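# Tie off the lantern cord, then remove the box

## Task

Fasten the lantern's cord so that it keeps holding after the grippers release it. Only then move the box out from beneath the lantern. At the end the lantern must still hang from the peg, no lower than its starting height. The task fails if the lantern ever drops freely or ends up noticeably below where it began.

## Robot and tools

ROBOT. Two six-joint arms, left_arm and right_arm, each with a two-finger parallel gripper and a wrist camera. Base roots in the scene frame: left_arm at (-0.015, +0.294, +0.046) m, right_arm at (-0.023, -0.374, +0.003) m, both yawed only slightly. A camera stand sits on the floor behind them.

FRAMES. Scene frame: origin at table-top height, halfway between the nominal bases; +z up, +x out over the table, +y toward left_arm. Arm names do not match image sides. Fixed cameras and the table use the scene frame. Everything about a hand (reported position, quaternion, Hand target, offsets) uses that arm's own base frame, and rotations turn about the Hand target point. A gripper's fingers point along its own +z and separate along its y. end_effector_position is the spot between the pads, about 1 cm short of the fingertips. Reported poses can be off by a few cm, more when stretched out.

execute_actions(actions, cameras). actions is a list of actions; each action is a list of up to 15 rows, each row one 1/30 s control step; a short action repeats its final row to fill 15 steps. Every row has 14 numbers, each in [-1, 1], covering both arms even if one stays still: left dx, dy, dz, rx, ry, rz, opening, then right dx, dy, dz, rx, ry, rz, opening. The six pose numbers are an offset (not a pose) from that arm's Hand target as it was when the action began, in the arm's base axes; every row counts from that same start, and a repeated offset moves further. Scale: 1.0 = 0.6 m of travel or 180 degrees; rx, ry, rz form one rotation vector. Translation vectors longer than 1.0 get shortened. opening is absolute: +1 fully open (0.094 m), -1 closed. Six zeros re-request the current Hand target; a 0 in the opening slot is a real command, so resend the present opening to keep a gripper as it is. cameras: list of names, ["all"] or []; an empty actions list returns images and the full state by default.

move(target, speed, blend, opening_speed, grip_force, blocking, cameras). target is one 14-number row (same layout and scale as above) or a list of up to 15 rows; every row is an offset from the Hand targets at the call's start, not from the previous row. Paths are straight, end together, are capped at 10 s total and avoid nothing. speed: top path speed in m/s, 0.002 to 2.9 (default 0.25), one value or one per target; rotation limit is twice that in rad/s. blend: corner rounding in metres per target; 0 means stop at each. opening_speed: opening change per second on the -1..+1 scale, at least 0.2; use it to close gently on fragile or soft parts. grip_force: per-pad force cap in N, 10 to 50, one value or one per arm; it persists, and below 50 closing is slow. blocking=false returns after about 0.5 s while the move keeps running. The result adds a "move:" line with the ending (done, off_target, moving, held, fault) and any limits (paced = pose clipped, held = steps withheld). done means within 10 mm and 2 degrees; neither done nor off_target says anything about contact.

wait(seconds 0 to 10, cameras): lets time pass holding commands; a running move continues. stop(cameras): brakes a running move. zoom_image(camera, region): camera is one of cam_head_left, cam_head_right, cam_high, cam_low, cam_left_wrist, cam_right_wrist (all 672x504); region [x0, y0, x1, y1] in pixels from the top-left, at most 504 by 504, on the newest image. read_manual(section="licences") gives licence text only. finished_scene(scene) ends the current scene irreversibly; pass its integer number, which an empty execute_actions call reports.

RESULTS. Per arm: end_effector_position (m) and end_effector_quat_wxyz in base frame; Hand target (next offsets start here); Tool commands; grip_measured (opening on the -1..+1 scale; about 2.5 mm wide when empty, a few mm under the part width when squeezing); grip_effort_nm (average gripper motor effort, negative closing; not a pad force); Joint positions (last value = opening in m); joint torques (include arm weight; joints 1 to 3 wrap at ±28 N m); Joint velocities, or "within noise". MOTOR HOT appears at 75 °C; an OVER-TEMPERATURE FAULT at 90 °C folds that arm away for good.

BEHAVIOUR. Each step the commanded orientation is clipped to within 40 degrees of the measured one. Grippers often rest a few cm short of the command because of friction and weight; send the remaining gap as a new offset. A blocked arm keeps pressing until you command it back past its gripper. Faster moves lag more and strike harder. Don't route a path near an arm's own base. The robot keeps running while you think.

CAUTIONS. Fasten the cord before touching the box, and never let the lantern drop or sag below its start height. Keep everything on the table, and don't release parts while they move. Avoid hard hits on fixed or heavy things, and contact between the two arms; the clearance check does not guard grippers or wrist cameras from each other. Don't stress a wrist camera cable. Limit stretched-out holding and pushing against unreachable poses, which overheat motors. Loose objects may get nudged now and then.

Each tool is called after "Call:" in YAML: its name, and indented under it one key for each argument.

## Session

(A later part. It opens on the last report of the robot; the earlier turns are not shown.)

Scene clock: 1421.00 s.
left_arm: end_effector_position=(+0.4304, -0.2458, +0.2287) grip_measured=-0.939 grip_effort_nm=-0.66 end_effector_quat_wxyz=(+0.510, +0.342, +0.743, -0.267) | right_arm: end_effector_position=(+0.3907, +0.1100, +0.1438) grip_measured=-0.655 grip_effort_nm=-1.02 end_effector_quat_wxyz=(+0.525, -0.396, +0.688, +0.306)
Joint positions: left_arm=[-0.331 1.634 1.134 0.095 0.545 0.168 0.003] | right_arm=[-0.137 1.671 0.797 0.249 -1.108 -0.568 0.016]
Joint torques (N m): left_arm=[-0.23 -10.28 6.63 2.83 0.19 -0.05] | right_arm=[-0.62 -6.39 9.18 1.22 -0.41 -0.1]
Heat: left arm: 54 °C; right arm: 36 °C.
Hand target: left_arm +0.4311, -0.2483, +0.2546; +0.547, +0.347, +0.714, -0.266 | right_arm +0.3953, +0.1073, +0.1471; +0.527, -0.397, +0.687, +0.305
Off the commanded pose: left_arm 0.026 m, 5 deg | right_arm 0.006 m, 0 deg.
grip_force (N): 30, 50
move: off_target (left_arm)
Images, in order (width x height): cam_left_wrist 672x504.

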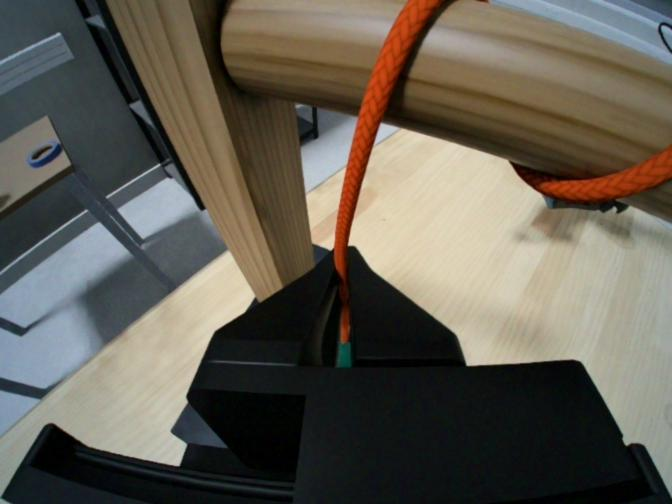

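Call:
move:
  target: [0,0,0,0,0,0,-0.92, 0,0,0,0,0,0,-0.8]
  speed: 0.03
  cameras: ["cam_left_wrist"]

Scene clock: 1429.67 s.
left_arm: end_effector_position=(+0.4304, -0.2458, +0.2288) grip_measured=-0.919 grip_effort_nm=-0.04 end_effector_quat_wxyz=(+0.510, +0.342, +0.742, -0.267) | right_arm: end_effector_position=(+0.3907, +0.1100, +0.1438) grip_measured=-0.655 grip_effort_nm=-1.02 end_effector_quat_wxyz=(+0.525, -0.396, +0.688, +0.306)
Joint positions: left_arm=[-0.331 1.634 1.134 0.095 0.545 0.168 0.004] | right_arm=[-0.137 1.671 0.797 0.249 -1.108 -0.568 0.016]
Joint torques (N m): left_arm=[-0.27 -10.24 6.61 2.81 0.18 -0.05] | right_arm=[-0.66 -6.38 9.25 1.2 -0.44 -0.1]
Heat: left arm: 52 °C; right arm: 36 °C.
Hand target: left_arm +0.4311, -0.2483, +0.2546; +0.547, +0.347, +0.714, -0.266 | right_arm +0.3953, +0.1073, +0.1471; +0.527, -0.397, +0.687, +0.305
Off the commanded pose: left_arm 0.026 m, 5 deg | right_arm 0.006 m, 0 deg.
grip_force (N): 30, 50
move: off_target (left_arm)
Images, in order (width x height): cam_left_wrist 672x504.

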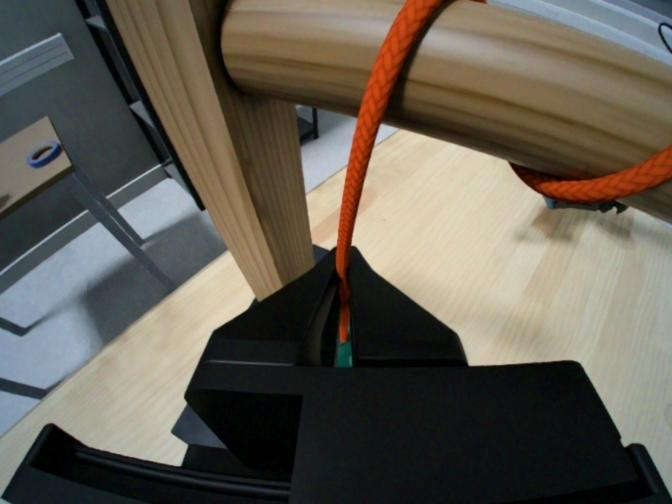

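Call:
move:
  target: [0,0,0,0,0,0,-0.905, 0,0,0,0,0,0,-0.8]
  speed: 0.03
  cameras: ["cam_left_wrist"]

Scene clock: 1436.40 s.
left_arm: end_effector_position=(+0.4305, -0.2458, +0.2289) grip_measured=-0.907 grip_effort_nm=0.08 end_effector_quat_wxyz=(+0.510, +0.342, +0.742, -0.267) | right_arm: end_effector_position=(+0.3907, +0.1100, +0.1438) grip_measured=-0.655 grip_effort_nm=-1.02 end_effector_quat_wxyz=(+0.525, -0.396, +0.688, +0.306)
Joint positions: left_arm=[-0.331 1.634 1.134 0.096 0.545 0.168 0.004] | right_arm=[-0.137 1.671 0.797 0.249 -1.108 -0.568 0.016]
Joint torques (N m): left_arm=[-0.27 -10.26 6.6 2.82 0.19 -0.04] | right_arm=[-0.62 -6.41 9.26 1.18 -0.42 -0.11]
Heat: left arm: 50 °C; right arm: 36 °C.
Hand target: left_arm +0.4311, -0.2483, +0.2546; +0.547, +0.347, +0.714, -0.266 | right_arm +0.3953, +0.1073, +0.1471; +0.527, -0.397, +0.687, +0.305
Off the commanded pose: left_arm 0.026 m, 5 deg | right_arm 0.006 m, 0 deg.
grip_force (N): 30, 50
move: off_target (left_arm)
Images, in order (width x height): cam_left_wrist 672x504.

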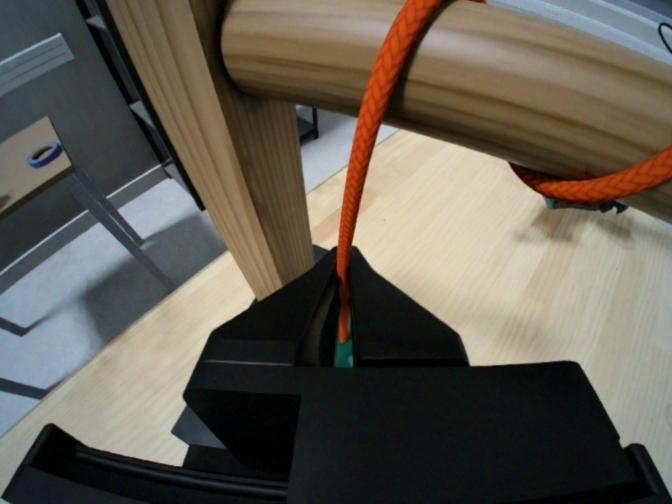

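Call:
move:
  target: [0,0,0,0,0,0,-0.89, 0,0,0,0,0,0,-0.8]
  speed: 0.03
  cameras: ["cam_left_wrist","cam_right_wrist"]

Scene clock: 1442.60 s.
left_arm: end_effector_position=(+0.4334, -0.2473, +0.2374) grip_measured=-0.892 grip_effort_nm=0.13 end_effector_quat_wxyz=(+0.527, +0.345, +0.730, -0.266) | right_arm: end_effector_position=(+0.3906, +0.1101, +0.1439) grip_measured=-0.655 grip_effort_nm=-1.02 end_effector_quat_wxyz=(+0.526, -0.396, +0.688, +0.306)
Joint positions: left_arm=[-0.332 1.634 1.134 0.136 0.546 0.168 0.005] | right_arm=[-0.137 1.671 0.797 0.249 -1.108 -0.569 0.016]
Joint torques (N m): left_arm=[-0.24 -10.02 6.67 2.43 0.16 -0.06] | right_arm=[-0.61 -6.35 9.28 1.2 -0.39 -0.1]
Heat: left arm: 49 °C; right arm: 36 °C.
Hand target: left_arm +0.4311, -0.2483, +0.2546; +0.547, +0.347, +0.714, -0.266 | right_arm +0.3953, +0.1073, +0.1471; +0.527, -0.397, +0.686, +0.305
Off the commanded pose: left_arm 0.017 m, 3 deg | right_arm 0.006 m, 0 deg.
grip_force (N): 30, 50
move: off_target (left_arm)
Images, in order (width x height): cam_left_wrist 672x504, cam_right_wrist 672x504.

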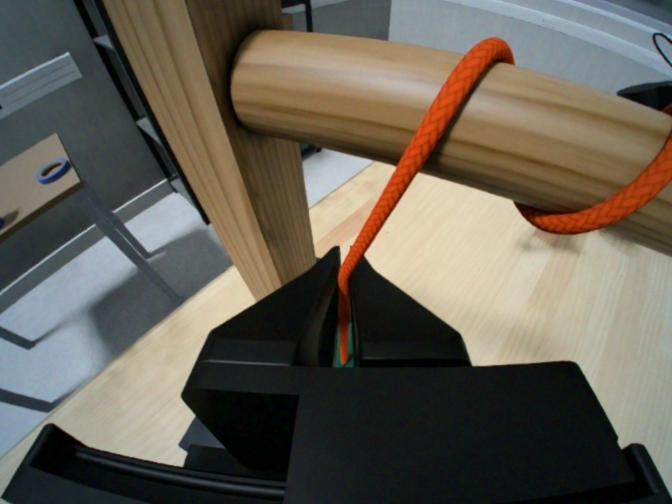

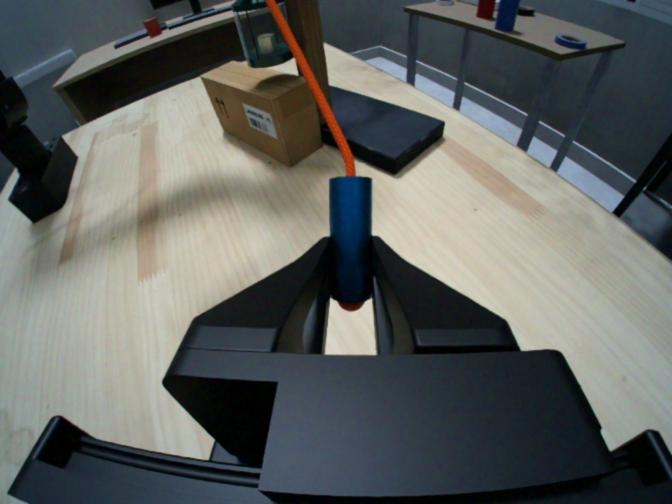

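Call:
execute_actions:
  actions: []
  cameras: ["cam_high","cam_head_right","cam_head_left"]

Call:
zoom_image:
  camera: "cam_high"
  region: [270, 80, 440, 280]

Call:
zoom_image:
  camera: "cam_head_right"
  region: [190, 50, 390, 230]

Scene clock: 1473.20 s.
left_arm: end_effector_position=(+0.4334, -0.2475, +0.2378) grip_measured=-0.892 grip_effort_nm=0.14 end_effector_quat_wxyz=(+0.527, +0.345, +0.730, -0.266) | right_arm: end_effector_position=(+0.3906, +0.1101, +0.1439) grip_measured=-0.655 grip_effort_nm=-1.02 end_effector_quat_wxyz=(+0.526, -0.397, +0.688, +0.305)
Joint positions: left_arm=[-0.332 1.634 1.134 0.138 0.548 0.168 0.005] | right_arm=[-0.137 1.671 0.797 0.249 -1.108 -0.569 0.016]
Joint velocities: within noise
Joint torques (N m): left_arm=[-0.23 -10.03 6.68 2.41 0.15 -0.07] | right_arm=[-0.69 -6.42 9.28 1.2 -0.42 -0.09]
Heat: left arm: 47 °C; right arm: 36 °C.
Hand target: left_arm +0.4311, -0.2483, +0.2546; +0.547, +0.347, +0.714, -0.266 | right_arm +0.3953, +0.1073, +0.1471; +0.527, -0.398, +0.686, +0.304
Tool commands: left_gripper/opening=-0.89 right_gripper/opening=-0.8
Off the commanded pose: left_arm 0.017 m, 3 deg | right_arm 0.006 m, 0 deg.
grip_force (N): 30, 50
Images, in order (width x height): cam_head_left 672x504, cam_head_right 672x504, cam_high 672x504.

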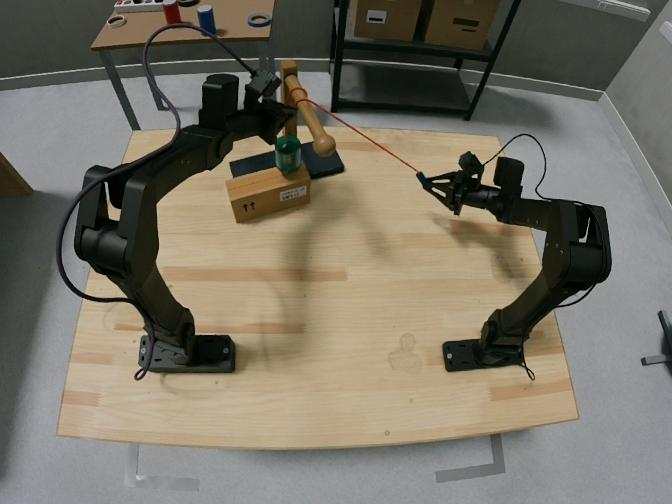

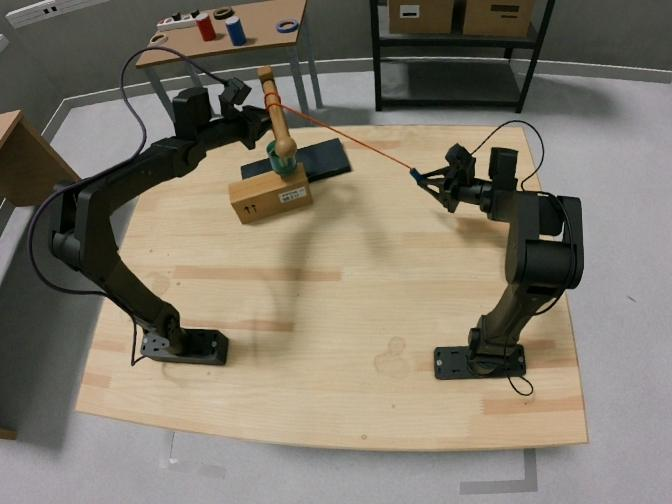

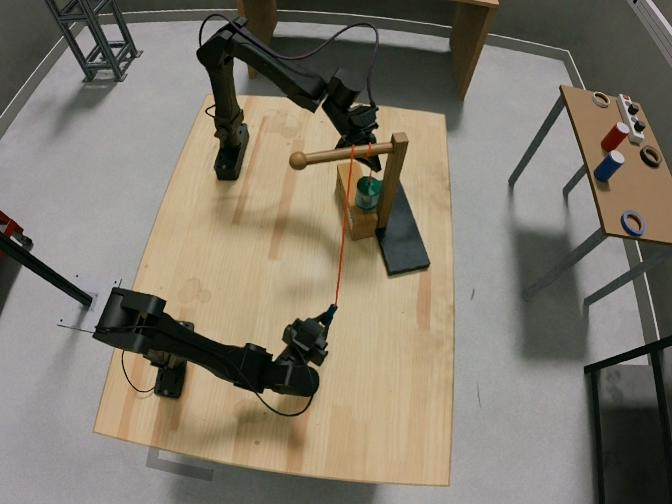

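Scaled by 2.520 from the camera's 672x504 image, which has a finer 960x720 frame.

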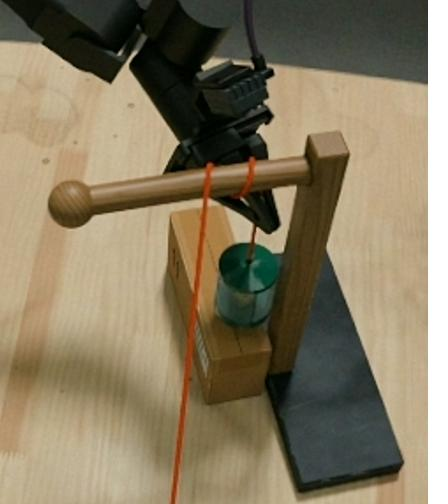

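Scaled by 2.520 from the camera's 672x504 image, which has a finer 960x720 frame.

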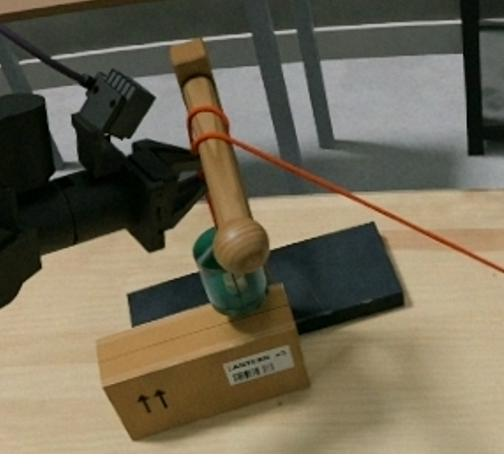

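Call:
zoom_image:
  camera: "cam_head_left"
  region: [220, 50, 370, 200]

Scaled by 3.360 from the camera's 672x504 image, which has a finer 960x720 frame.

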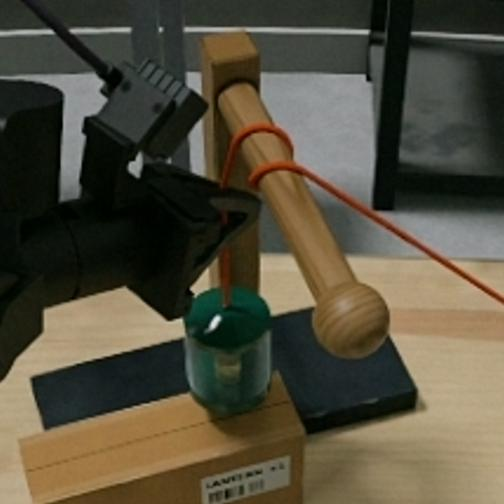

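Call:
move:
  target: [0,0,0,0,0,0,-0.875, 0,0,0,0,0,0,-0.8]
  speed: 0.03
  cameras: ["cam_left_wrist","cam_head_left"]

Scene clock: 1499.40 s.
left_arm: end_effector_position=(+0.4334, -0.2475, +0.2378) grip_measured=-0.878 grip_effort_nm=0.13 end_effector_quat_wxyz=(+0.527, +0.345, +0.730, -0.266) | right_arm: end_effector_position=(+0.3906, +0.1101, +0.1439) grip_measured=-0.655 grip_effort_nm=-1.02 end_effector_quat_wxyz=(+0.526, -0.397, +0.688, +0.305)
Joint positions: left_arm=[-0.332 1.634 1.134 0.138 0.548 0.168 0.006] | right_arm=[-0.137 1.671 0.797 0.249 -1.108 -0.569 0.016]
Joint torques (N m): left_arm=[-0.18 -9.99 6.71 2.4 0.14 -0.05] | right_arm=[-0.54 -6.34 9.26 1.19 -0.39 -0.1]
Heat: left arm: 47 °C; right arm: 36 °C.
Hand target: left_arm +0.4311, -0.2483, +0.2546; +0.547, +0.347, +0.714, -0.266 | right_arm +0.3953, +0.1073, +0.1471; +0.527, -0.398, +0.686, +0.304
Off the commanded pose: left_arm 0.017 m, 3 deg | right_arm 0.006 m, 0 deg.
grip_force (N): 30, 50
move: off_target (left_arm)
Images, in order (width x height): cam_head_left 672x504, cam_left_wrist 672x504.

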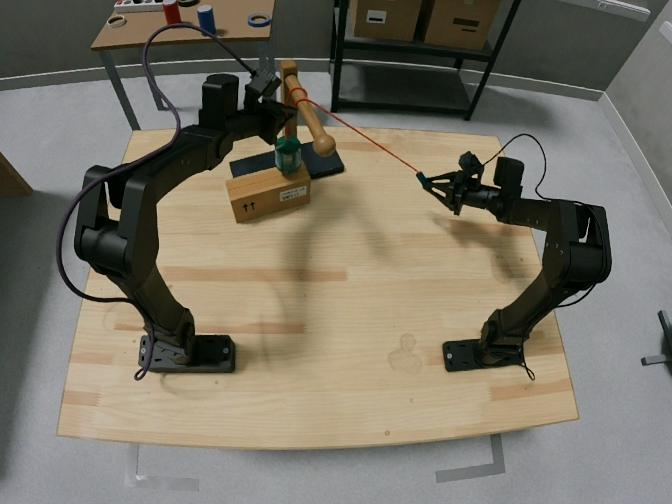

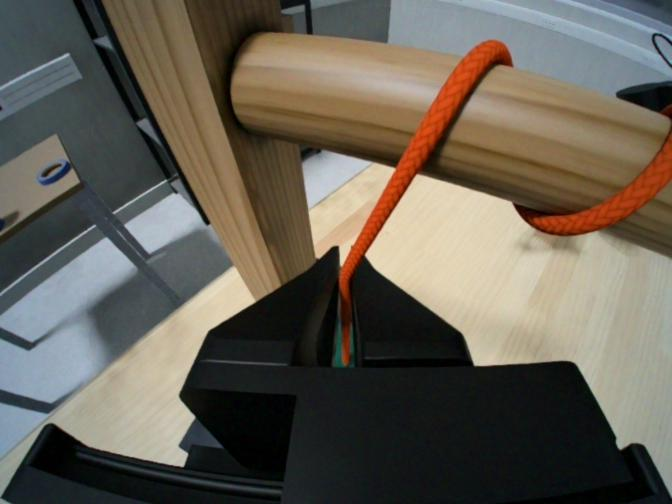

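Call:
move:
  target: [0,0,0,0,0,0,-0.83, 0,0,0,0,0,0,-0.8]
  speed: 0.03
  opening_speed: 0.2
  cameras: ["cam_left_wrist"]

Call:
move:
  target: [0,0,0,0,0,0,-0.72, 0,0,0,0,0,0,-0.8]
  speed: 0.03
  opening_speed: 0.2
  cameras: ["cam_left_wrist","cam_right_wrist"]

Scene clock: 1507.27 s.
left_arm: end_effector_position=(+0.4334, -0.2475, +0.2378) grip_measured=-0.832 grip_effort_nm=0.13 end_effector_quat_wxyz=(+0.527, +0.345, +0.730, -0.266) | right_arm: end_effector_position=(+0.3906, +0.1101, +0.1439) grip_measured=-0.655 grip_effort_nm=-1.02 end_effector_quat_wxyz=(+0.526, -0.397, +0.688, +0.305)
Joint positions: left_arm=[-0.332 1.634 1.134 0.138 0.548 0.168 0.008] | right_arm=[-0.137 1.671 0.797 0.249 -1.108 -0.569 0.016]
Joint torques (N m): left_arm=[-0.23 -10.03 6.69 2.39 0.15 -0.06] | right_arm=[-0.65 -6.35 9.32 1.2 -0.41 -0.1]
Heat: left arm: 47 °C; right arm: 36 °C.
Hand target: left_arm +0.4311, -0.2483, +0.2546; +0.547, +0.347, +0.714, -0.266 | right_arm +0.3953, +0.1073, +0.1471; +0.527, -0.398, +0.686, +0.304
Off the commanded pose: left_arm 0.017 m, 3 deg | right_arm 0.006 m, 0 deg.
grip_force (N): 30, 50
move: off_target (left_arm)
Images, in order (width x height): cam_left_wrist 672x504.

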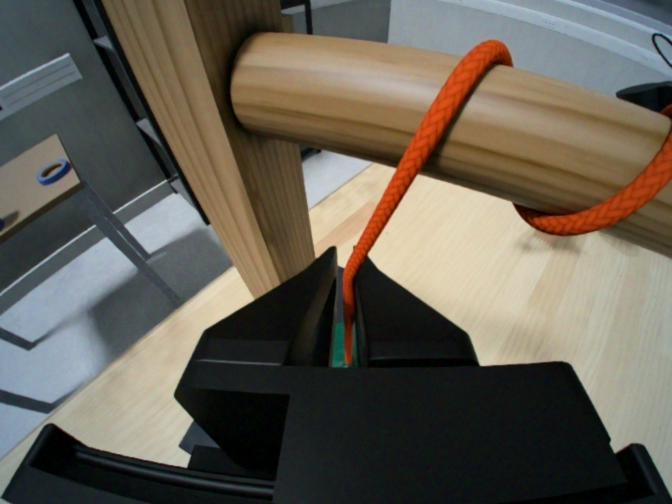

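Scene clock: 1508.03 s.
left_arm: end_effector_position=(+0.4334, -0.2475, +0.2379) grip_measured=-0.723 grip_effort_nm=0.13 end_effector_quat_wxyz=(+0.527, +0.345, +0.729, -0.266) | right_arm: end_effector_position=(+0.3906, +0.1101, +0.1439) grip_measured=-0.655 grip_effort_nm=-1.02 end_effector_quat_wxyz=(+0.526, -0.397, +0.688, +0.305)
Joint positions: left_arm=[-0.332 1.634 1.134 0.139 0.548 0.168 0.013] | right_arm=[-0.137 1.671 0.797 0.249 -1.108 -0.569 0.016]
Joint torques (N m): left_arm=[-0.24 -9.98 6.68 2.41 0.15 -0.07] | right_arm=[-0.59 -6.32 9.21 1.2 -0.43 -0.09]
Heat: left arm: 47 °C; right arm: 36 °C.
Hand target: left_arm +0.4311, -0.2483, +0.2546; +0.547, +0.347, +0.714, -0.266 | right_arm +0.3953, +0.1073, +0.1471; +0.527, -0.398, +0.686, +0.304
Off the commanded pose: left_arm 0.017 m, 3 deg | right_arm 0.006 m, 0 deg.
grip_force (N): 30, 50
move: off_target (left_arm)
Images, in order (width x height): cam_left_wrist 672x504, cam_right_wrist 672x504.

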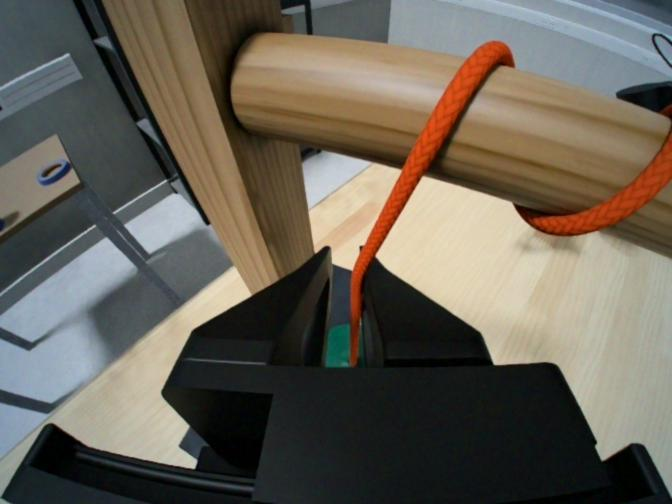

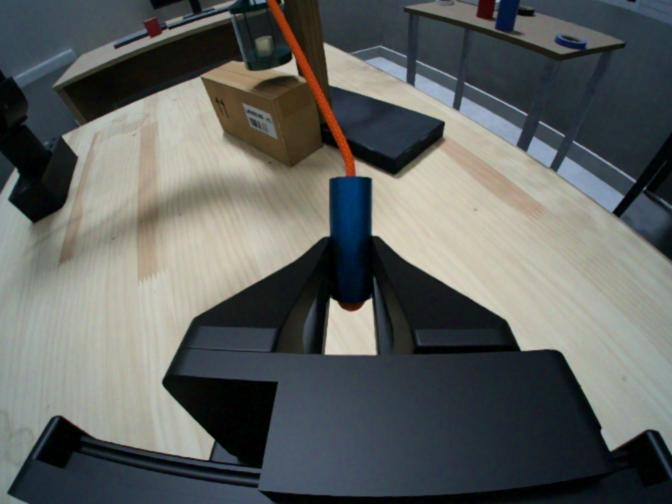

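Call:
execute_actions:
  actions: []

Scene clock: 1545.47 s.
left_arm: end_effector_position=(+0.4335, -0.2475, +0.2381) grip_measured=-0.723 grip_effort_nm=0.13 end_effector_quat_wxyz=(+0.528, +0.345, +0.729, -0.266) | right_arm: end_effector_position=(+0.3906, +0.1101, +0.1439) grip_measured=-0.655 grip_effort_nm=-1.02 end_effector_quat_wxyz=(+0.526, -0.397, +0.688, +0.305)
Joint positions: left_arm=[-0.332 1.634 1.134 0.139 0.548 0.168 0.013] | right_arm=[-0.137 1.671 0.797 0.249 -1.108 -0.569 0.016]
Joint velocities: within noise
Joint torques (N m): left_arm=[-0.23 -10.04 6.69 2.39 0.13 -0.06] | right_arm=[-0.64 -6.42 9.31 1.2 -0.43 -0.09]
Heat: left arm: 46 °C; right arm: 37 °C.
Hand target: left_arm +0.4311, -0.2483, +0.2546; +0.547, +0.347, +0.714, -0.266 | right_arm +0.3953, +0.1073, +0.1471; +0.527, -0.398, +0.686, +0.304
Tool commands: left_gripper/opening=-0.72 right_gripper/opening=-0.8
Off the commanded pose: left_arm 0.017 m, 3 deg | right_arm 0.006 m, 0 deg.
grip_force (N): 30, 50

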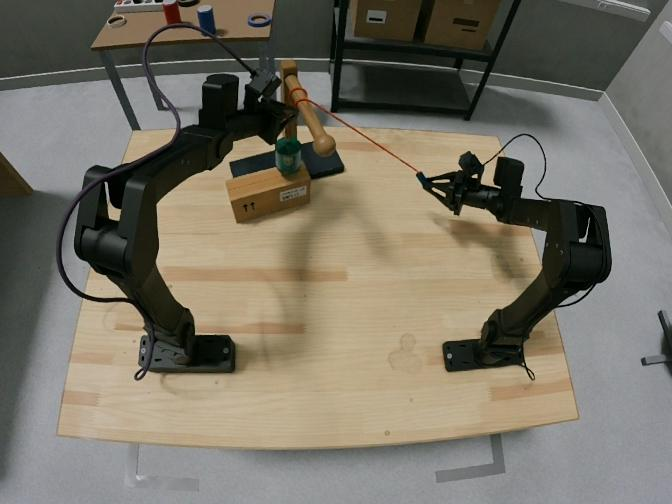

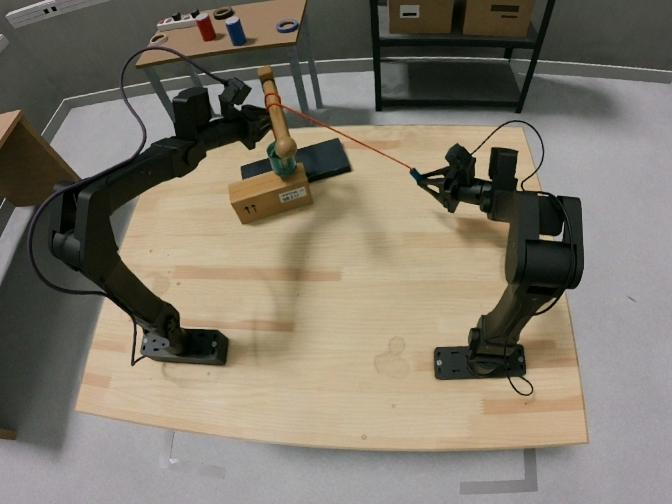

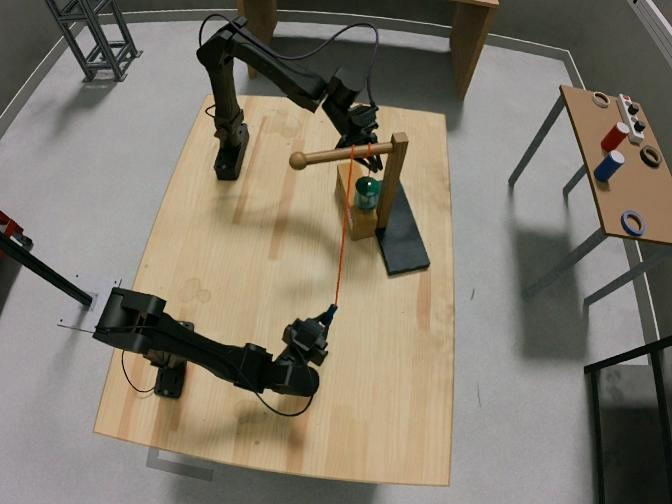

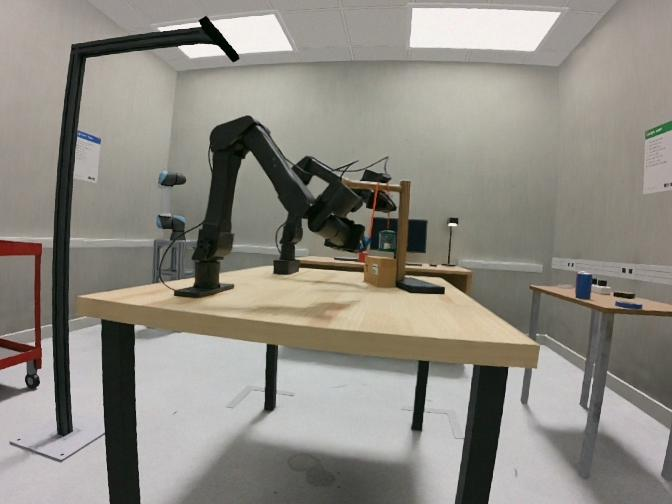

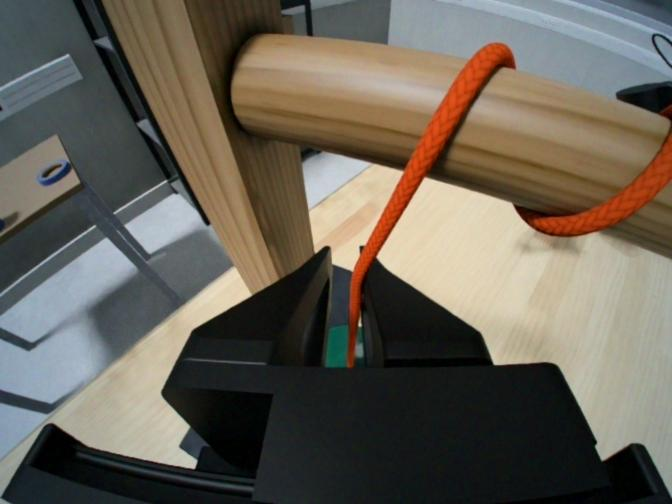

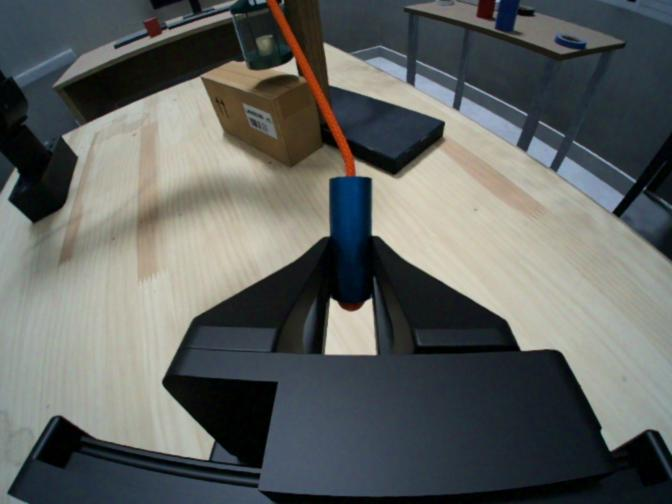

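Call:
move:
  target: [0, 0, 0, 0, 0, 0, -0.45, 0, 0, 0, 0, 0, 0, -0.8]
  opening_speed: 0.2
  cameras: ["cam_left_wrist", "cam_high"]

Scene clock: 1561.20 s.
left_arm: end_effector_position=(+0.4337, -0.2476, +0.2386) grip_measured=-0.453 grip_effort_nm=0.13 end_effector_quat_wxyz=(+0.529, +0.345, +0.728, -0.266) | right_arm: end_effector_position=(+0.3906, +0.1101, +0.1439) grip_measured=-0.655 grip_effort_nm=-1.02 end_effector_quat_wxyz=(+0.526, -0.397, +0.688, +0.305)
Joint positions: left_arm=[-0.332 1.634 1.134 0.142 0.548 0.168 0.026] | right_arm=[-0.137 1.671 0.797 0.249 -1.108 -0.569 0.016]
Joint torques (N m): left_arm=[-0.21 -9.92 6.67 2.36 0.13 -0.06] | right_arm=[-0.61 -6.43 9.32 1.19 -0.43 -0.09]
Heat: left arm: 46 °C; right arm: 37 °C.
Hand target: left_arm +0.4311, -0.2483, +0.2546; +0.547, +0.347, +0.714, -0.266 | right_arm +0.3953, +0.1073, +0.1471; +0.527, -0.397, +0.686, +0.305
Off the commanded pose: left_arm 0.016 m, 3 deg | right_arm 0.006 m, 0 deg.
grip_force (N): 30, 50
move: off_target (left_arm)
Images, in order (width x height): cam_high 672x504, cam_left_wrist 672x504.

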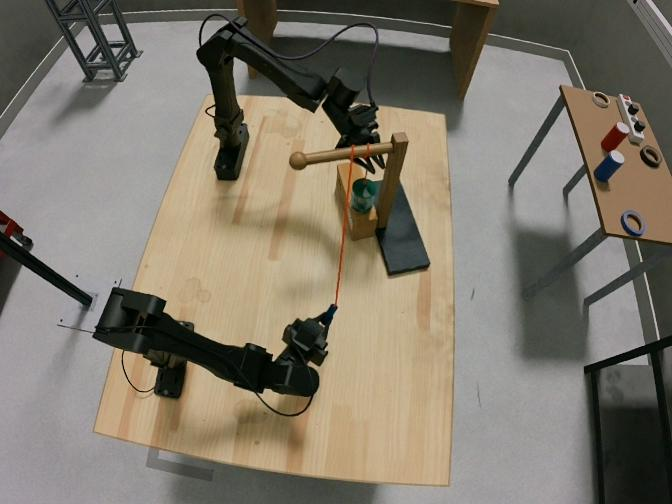

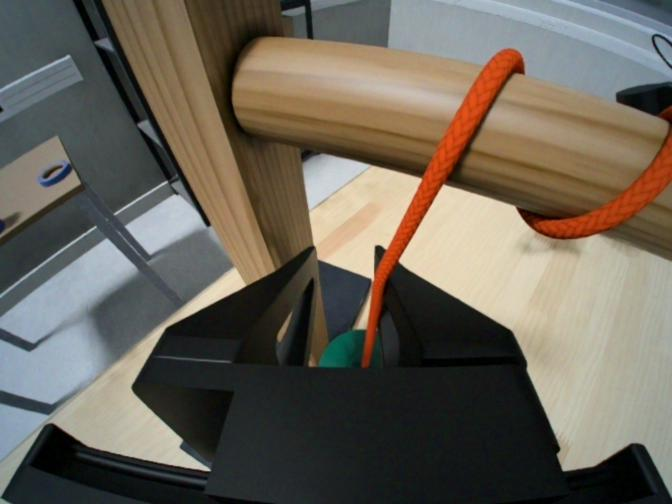

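Call:
move:
  target: [0, 0, 0, 0, 0, 0, -0.1, 0, 0, 0, 0, 0, 0, -0.8]
  opening_speed: 0.2
  cameras: ["cam_left_wrist"]

Call:
zoom_image:
  camera: "cam_left_wrist"
  region: [200, 200, 500, 400]

Scene clock: 1572.07 s.
left_arm: end_effector_position=(+0.4323, -0.2494, +0.2394) grip_measured=-0.103 grip_effort_nm=0.14 end_effector_quat_wxyz=(+0.529, +0.348, +0.726, -0.270) | right_arm: end_effector_position=(+0.3905, +0.1102, +0.1440) grip_measured=-0.655 grip_effort_nm=-1.02 end_effector_quat_wxyz=(+0.526, -0.397, +0.688, +0.306)
Joint positions: left_arm=[-0.334 1.634 1.134 0.144 0.556 0.168 0.042] | right_arm=[-0.137 1.671 0.797 0.249 -1.109 -0.57 0.016]
Joint torques (N m): left_arm=[-0.03 -9.99 6.74 2.32 0.05 -0.06] | right_arm=[-0.58 -6.43 9.25 1.2 -0.4 -0.1]
Heat: left arm: 46 °C; right arm: 37 °C.
Hand target: left_arm +0.4311, -0.2483, +0.2546; +0.547, +0.347, +0.714, -0.266 | right_arm +0.3953, +0.1073, +0.1471; +0.527, -0.397, +0.687, +0.304
Off the commanded pose: left_arm 0.015 m, 3 deg | right_arm 0.006 m, 0 deg.
grip_force (N): 30, 50
move: off_target (left_arm)
Images, in order (width x height): cam_left_wrist 672x504.

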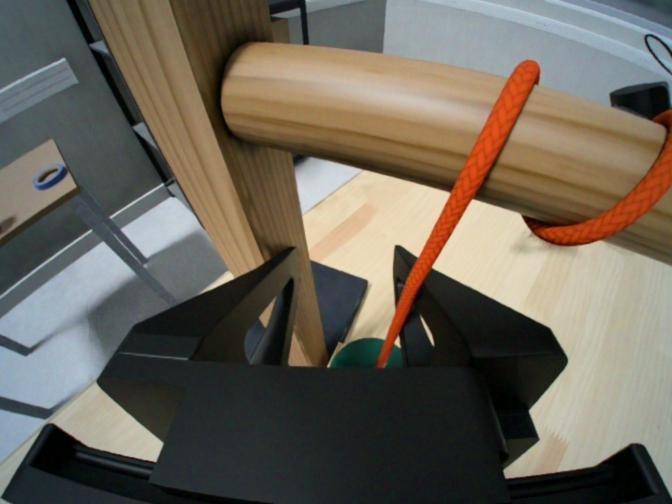

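Scaled by 1.680 from the camera's 672x504 image, which has a finer 960x720 frame.

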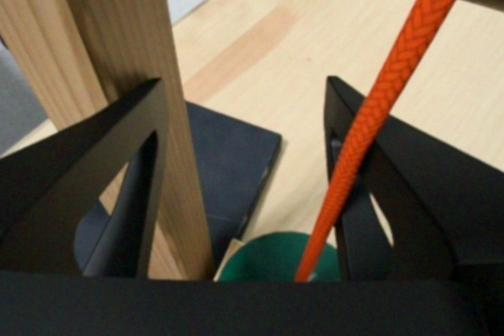

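Call:
move:
  target: [0, 0, 0, 0, 0, 0, 0.3, 0, 0, 0, 0, 0, 0, -0.8]
  opening_speed: 0.25
  cameras: ["cam_left_wrist", "cam_low", "cam_high"]

Call:
zoom_image:
  camera: "cam_left_wrist"
  region: [200, 200, 500, 400]

Scene clock: 1580.03 s.
left_arm: end_effector_position=(+0.4258, -0.2563, +0.2406) grip_measured=+0.297 grip_effort_nm=0.16 end_effector_quat_wxyz=(+0.523, +0.358, +0.719, -0.285) | right_arm: end_effector_position=(+0.3898, +0.1107, +0.1445) grip_measured=-0.655 grip_effort_nm=-1.02 end_effector_quat_wxyz=(+0.526, -0.398, +0.686, +0.308)
Joint positions: left_arm=[-0.34 1.634 1.134 0.144 0.591 0.167 0.061] | right_arm=[-0.137 1.671 0.797 0.249 -1.115 -0.57 0.016]
Joint torques (N m): left_arm=[0.66 -10 6.71 2.29 -0.3 -0.07] | right_arm=[-0.61 -6.42 9.17 1.19 -0.33 -0.09]
Heat: left arm: 46 °C; right arm: 37 °C.
Hand target: left_arm +0.4311, -0.2483, +0.2546; +0.547, +0.347, +0.714, -0.266 | right_arm +0.3953, +0.1073, +0.1471; +0.527, -0.398, +0.686, +0.304
Off the commanded pose: left_arm 0.017 m, 4 deg | right_arm 0.007 m, 0 deg.
grip_force (N): 30, 50
move: off_target (left_arm)
Images, in order (width x height): cam_high 672x504, cam_low 672x504, cam_left_wrist 672x504.

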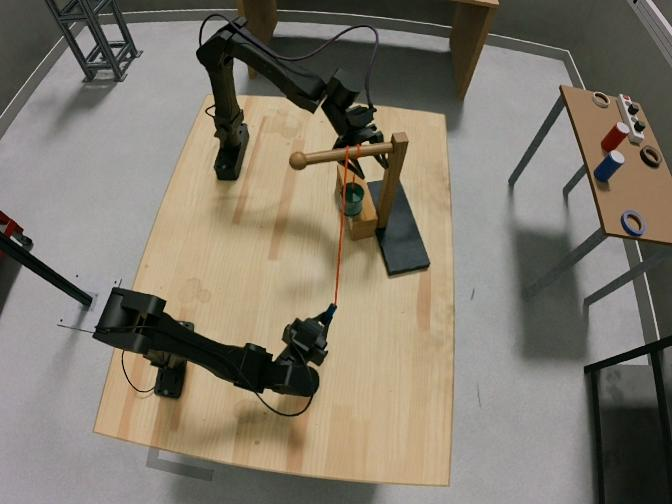

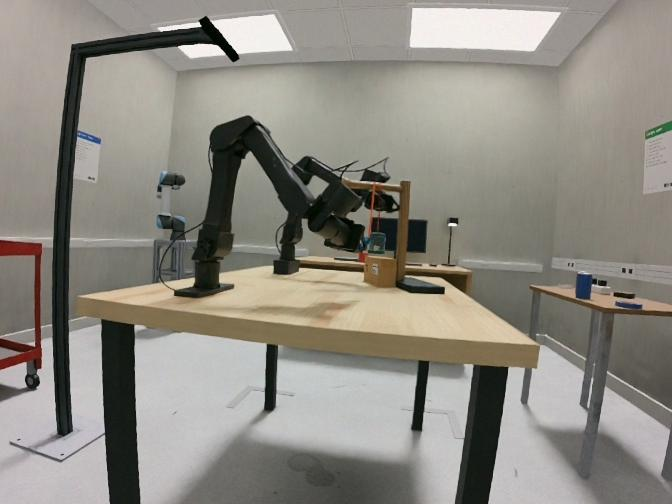

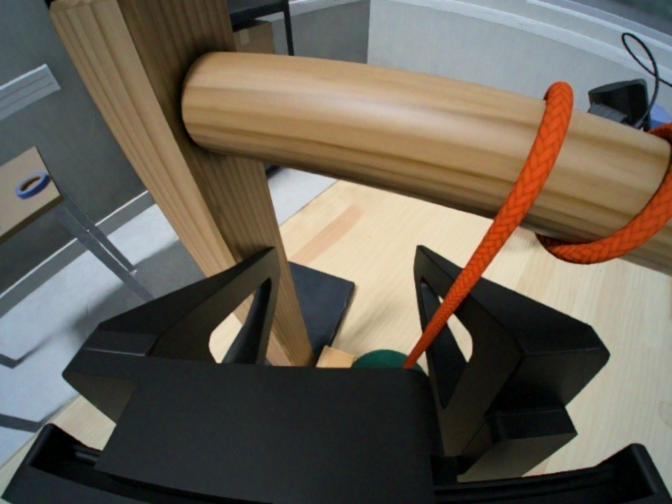

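Scaled by 1.680 from the camera's 672x504 image, which has a finer 960x720 frame.

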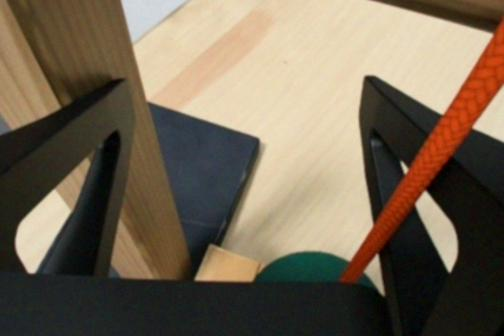

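Call:
move:
  target: [-0.0215, -0.0155, 0.001, 0, 0, 0, 0.3, 0, 0, 0, 0, 0, 0, -0.8]
  speed: 0.03
  cameras: ["cam_left_wrist", "cam_high"]

Call:
zoom_image:
  camera: "cam_left_wrist"
  region: [200, 200, 500, 400]

Scene clock: 1609.87 s.
left_arm: end_effector_position=(+0.4236, -0.2591, +0.2399) grip_measured=+0.298 grip_effort_nm=0.14 end_effector_quat_wxyz=(+0.529, +0.348, +0.725, -0.269) | right_arm: end_effector_position=(+0.3897, +0.1108, +0.1446) grip_measured=-0.655 grip_effort_nm=-1.02 end_effector_quat_wxyz=(+0.526, -0.398, +0.686, +0.308)
Joint positions: left_arm=[-0.369 1.615 1.113 0.156 0.523 0.156 0.061] | right_arm=[-0.137 1.671 0.797 0.249 -1.116 -0.57 0.016]
Joint torques (N m): left_arm=[-0.4 -10.95 5.82 2.29 -0.01 -0.07] | right_arm=[-0.59 -6.41 9.26 1.18 -0.32 -0.08]
Heat: left arm: 46 °C; right arm: 37 °C.
Hand target: left_arm +0.4182, -0.2576, +0.2551; +0.547, +0.347, +0.714, -0.266 | right_arm +0.3953, +0.1073, +0.1471; +0.527, -0.397, +0.687, +0.304
Off the commanded pose: left_arm 0.016 m, 2 deg | right_arm 0.007 m, 0 deg.
grip_force (N): 30, 50
move: off_target (left_arm)
Images, in order (width x height): cam_high 672x504, cam_left_wrist 672x504.

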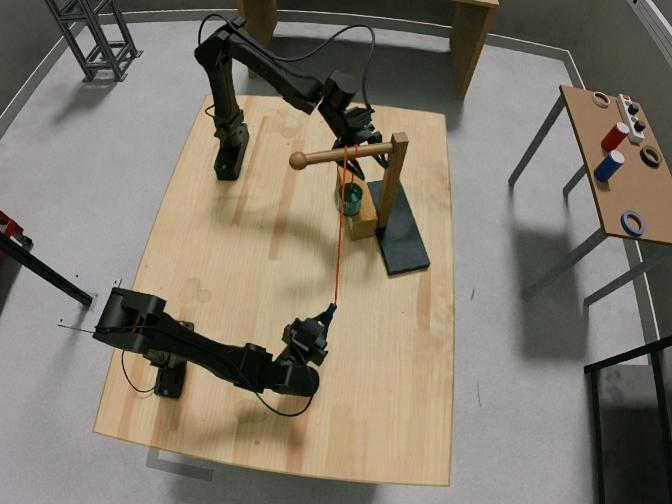

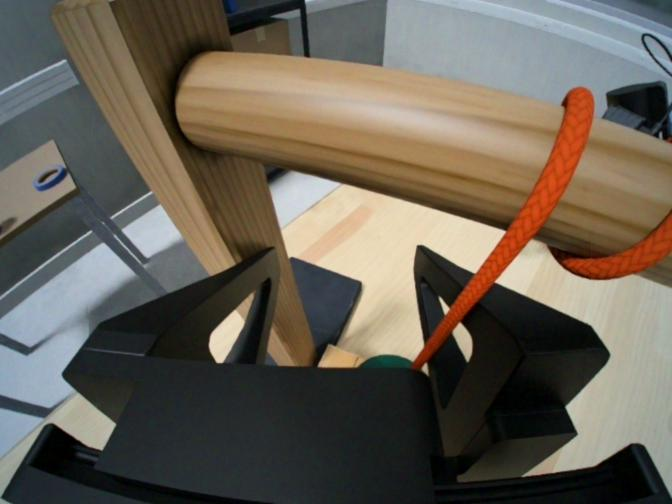

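Scaled by 1.680 from the camera's 672x504 image, which has a finer 960x720 frame.

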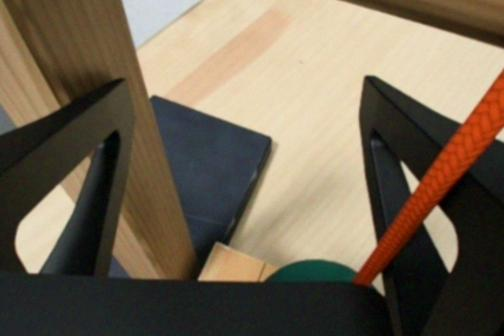

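Call:
move:
  target: [-0.0684, 0.0688, 0.0296, 0, 0, 0, 0.3, 0, 0, 0, 0, 0, 0, -0.8]
  speed: 0.03
  cameras: ["cam_left_wrist", "cam_high"]

Call:
zoom_image:
  camera: "cam_left_wrist"
  region: [250, 80, 650, 400]

Scene clock: 1644.50 s.
left_arm: end_effector_position=(+0.3854, -0.2198, +0.2717) grip_measured=+0.298 grip_effort_nm=0.14 end_effector_quat_wxyz=(+0.548, +0.343, +0.715, -0.266) | right_arm: end_effector_position=(+0.3895, +0.1110, +0.1447) grip_measured=-0.655 grip_effort_nm=-1.02 end_effector_quat_wxyz=(+0.526, -0.398, +0.685, +0.309)
Joint positions: left_arm=[-0.296 1.392 0.997 0.083 0.58 0.17 0.061] | right_arm=[-0.137 1.671 0.797 0.249 -1.117 -0.571 0.016]
Joint torques (N m): left_arm=[0.62 -8.29 5.83 1.83 0.24 0.09] | right_arm=[-0.62 -6.39 9.24 1.22 -0.32 -0.08]
Heat: left arm: 46 °C; right arm: 37 °C.
Hand target: left_arm +0.3772, -0.2163, +0.2730; +0.547, +0.347, +0.714, -0.266 | right_arm +0.3953, +0.1073, +0.1471; +0.527, -0.398, +0.686, +0.304
Off the commanded pose: left_arm 0.009 m, 0 deg | right_arm 0.007 m, 1 deg.
grip_force (N): 30, 50
move: done
Images, in order (width x height): cam_high 672x504, cam_left_wrist 672x504.

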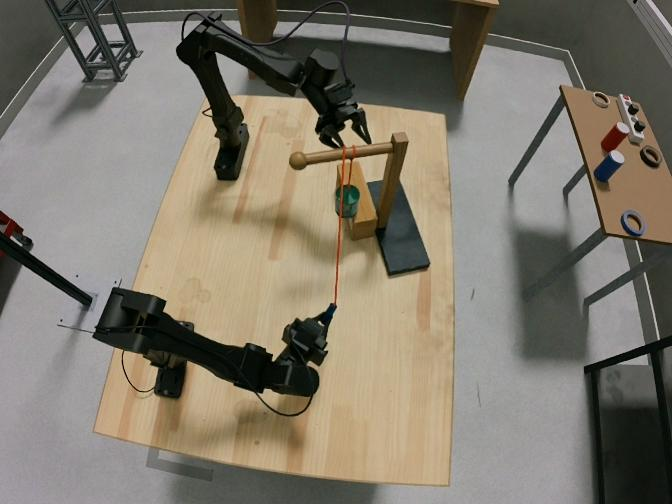

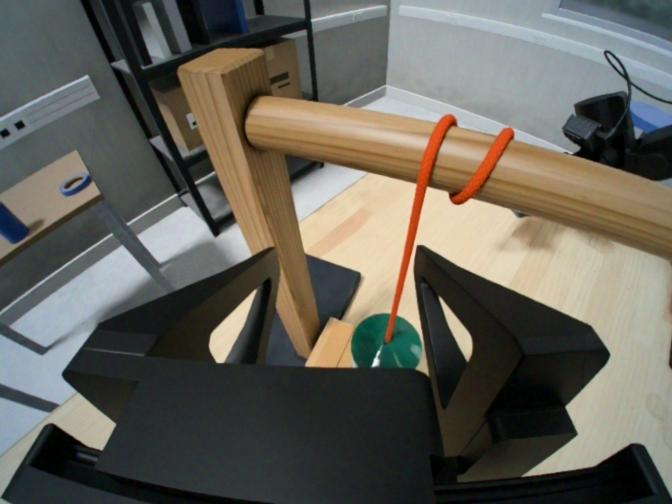

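Scaled by 1.260 from the camera's 672x504 image, which has a finer 960x720 frame.

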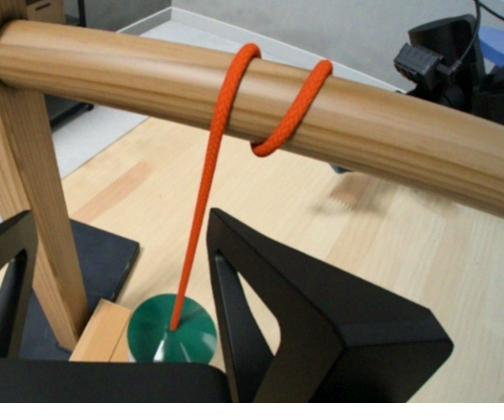

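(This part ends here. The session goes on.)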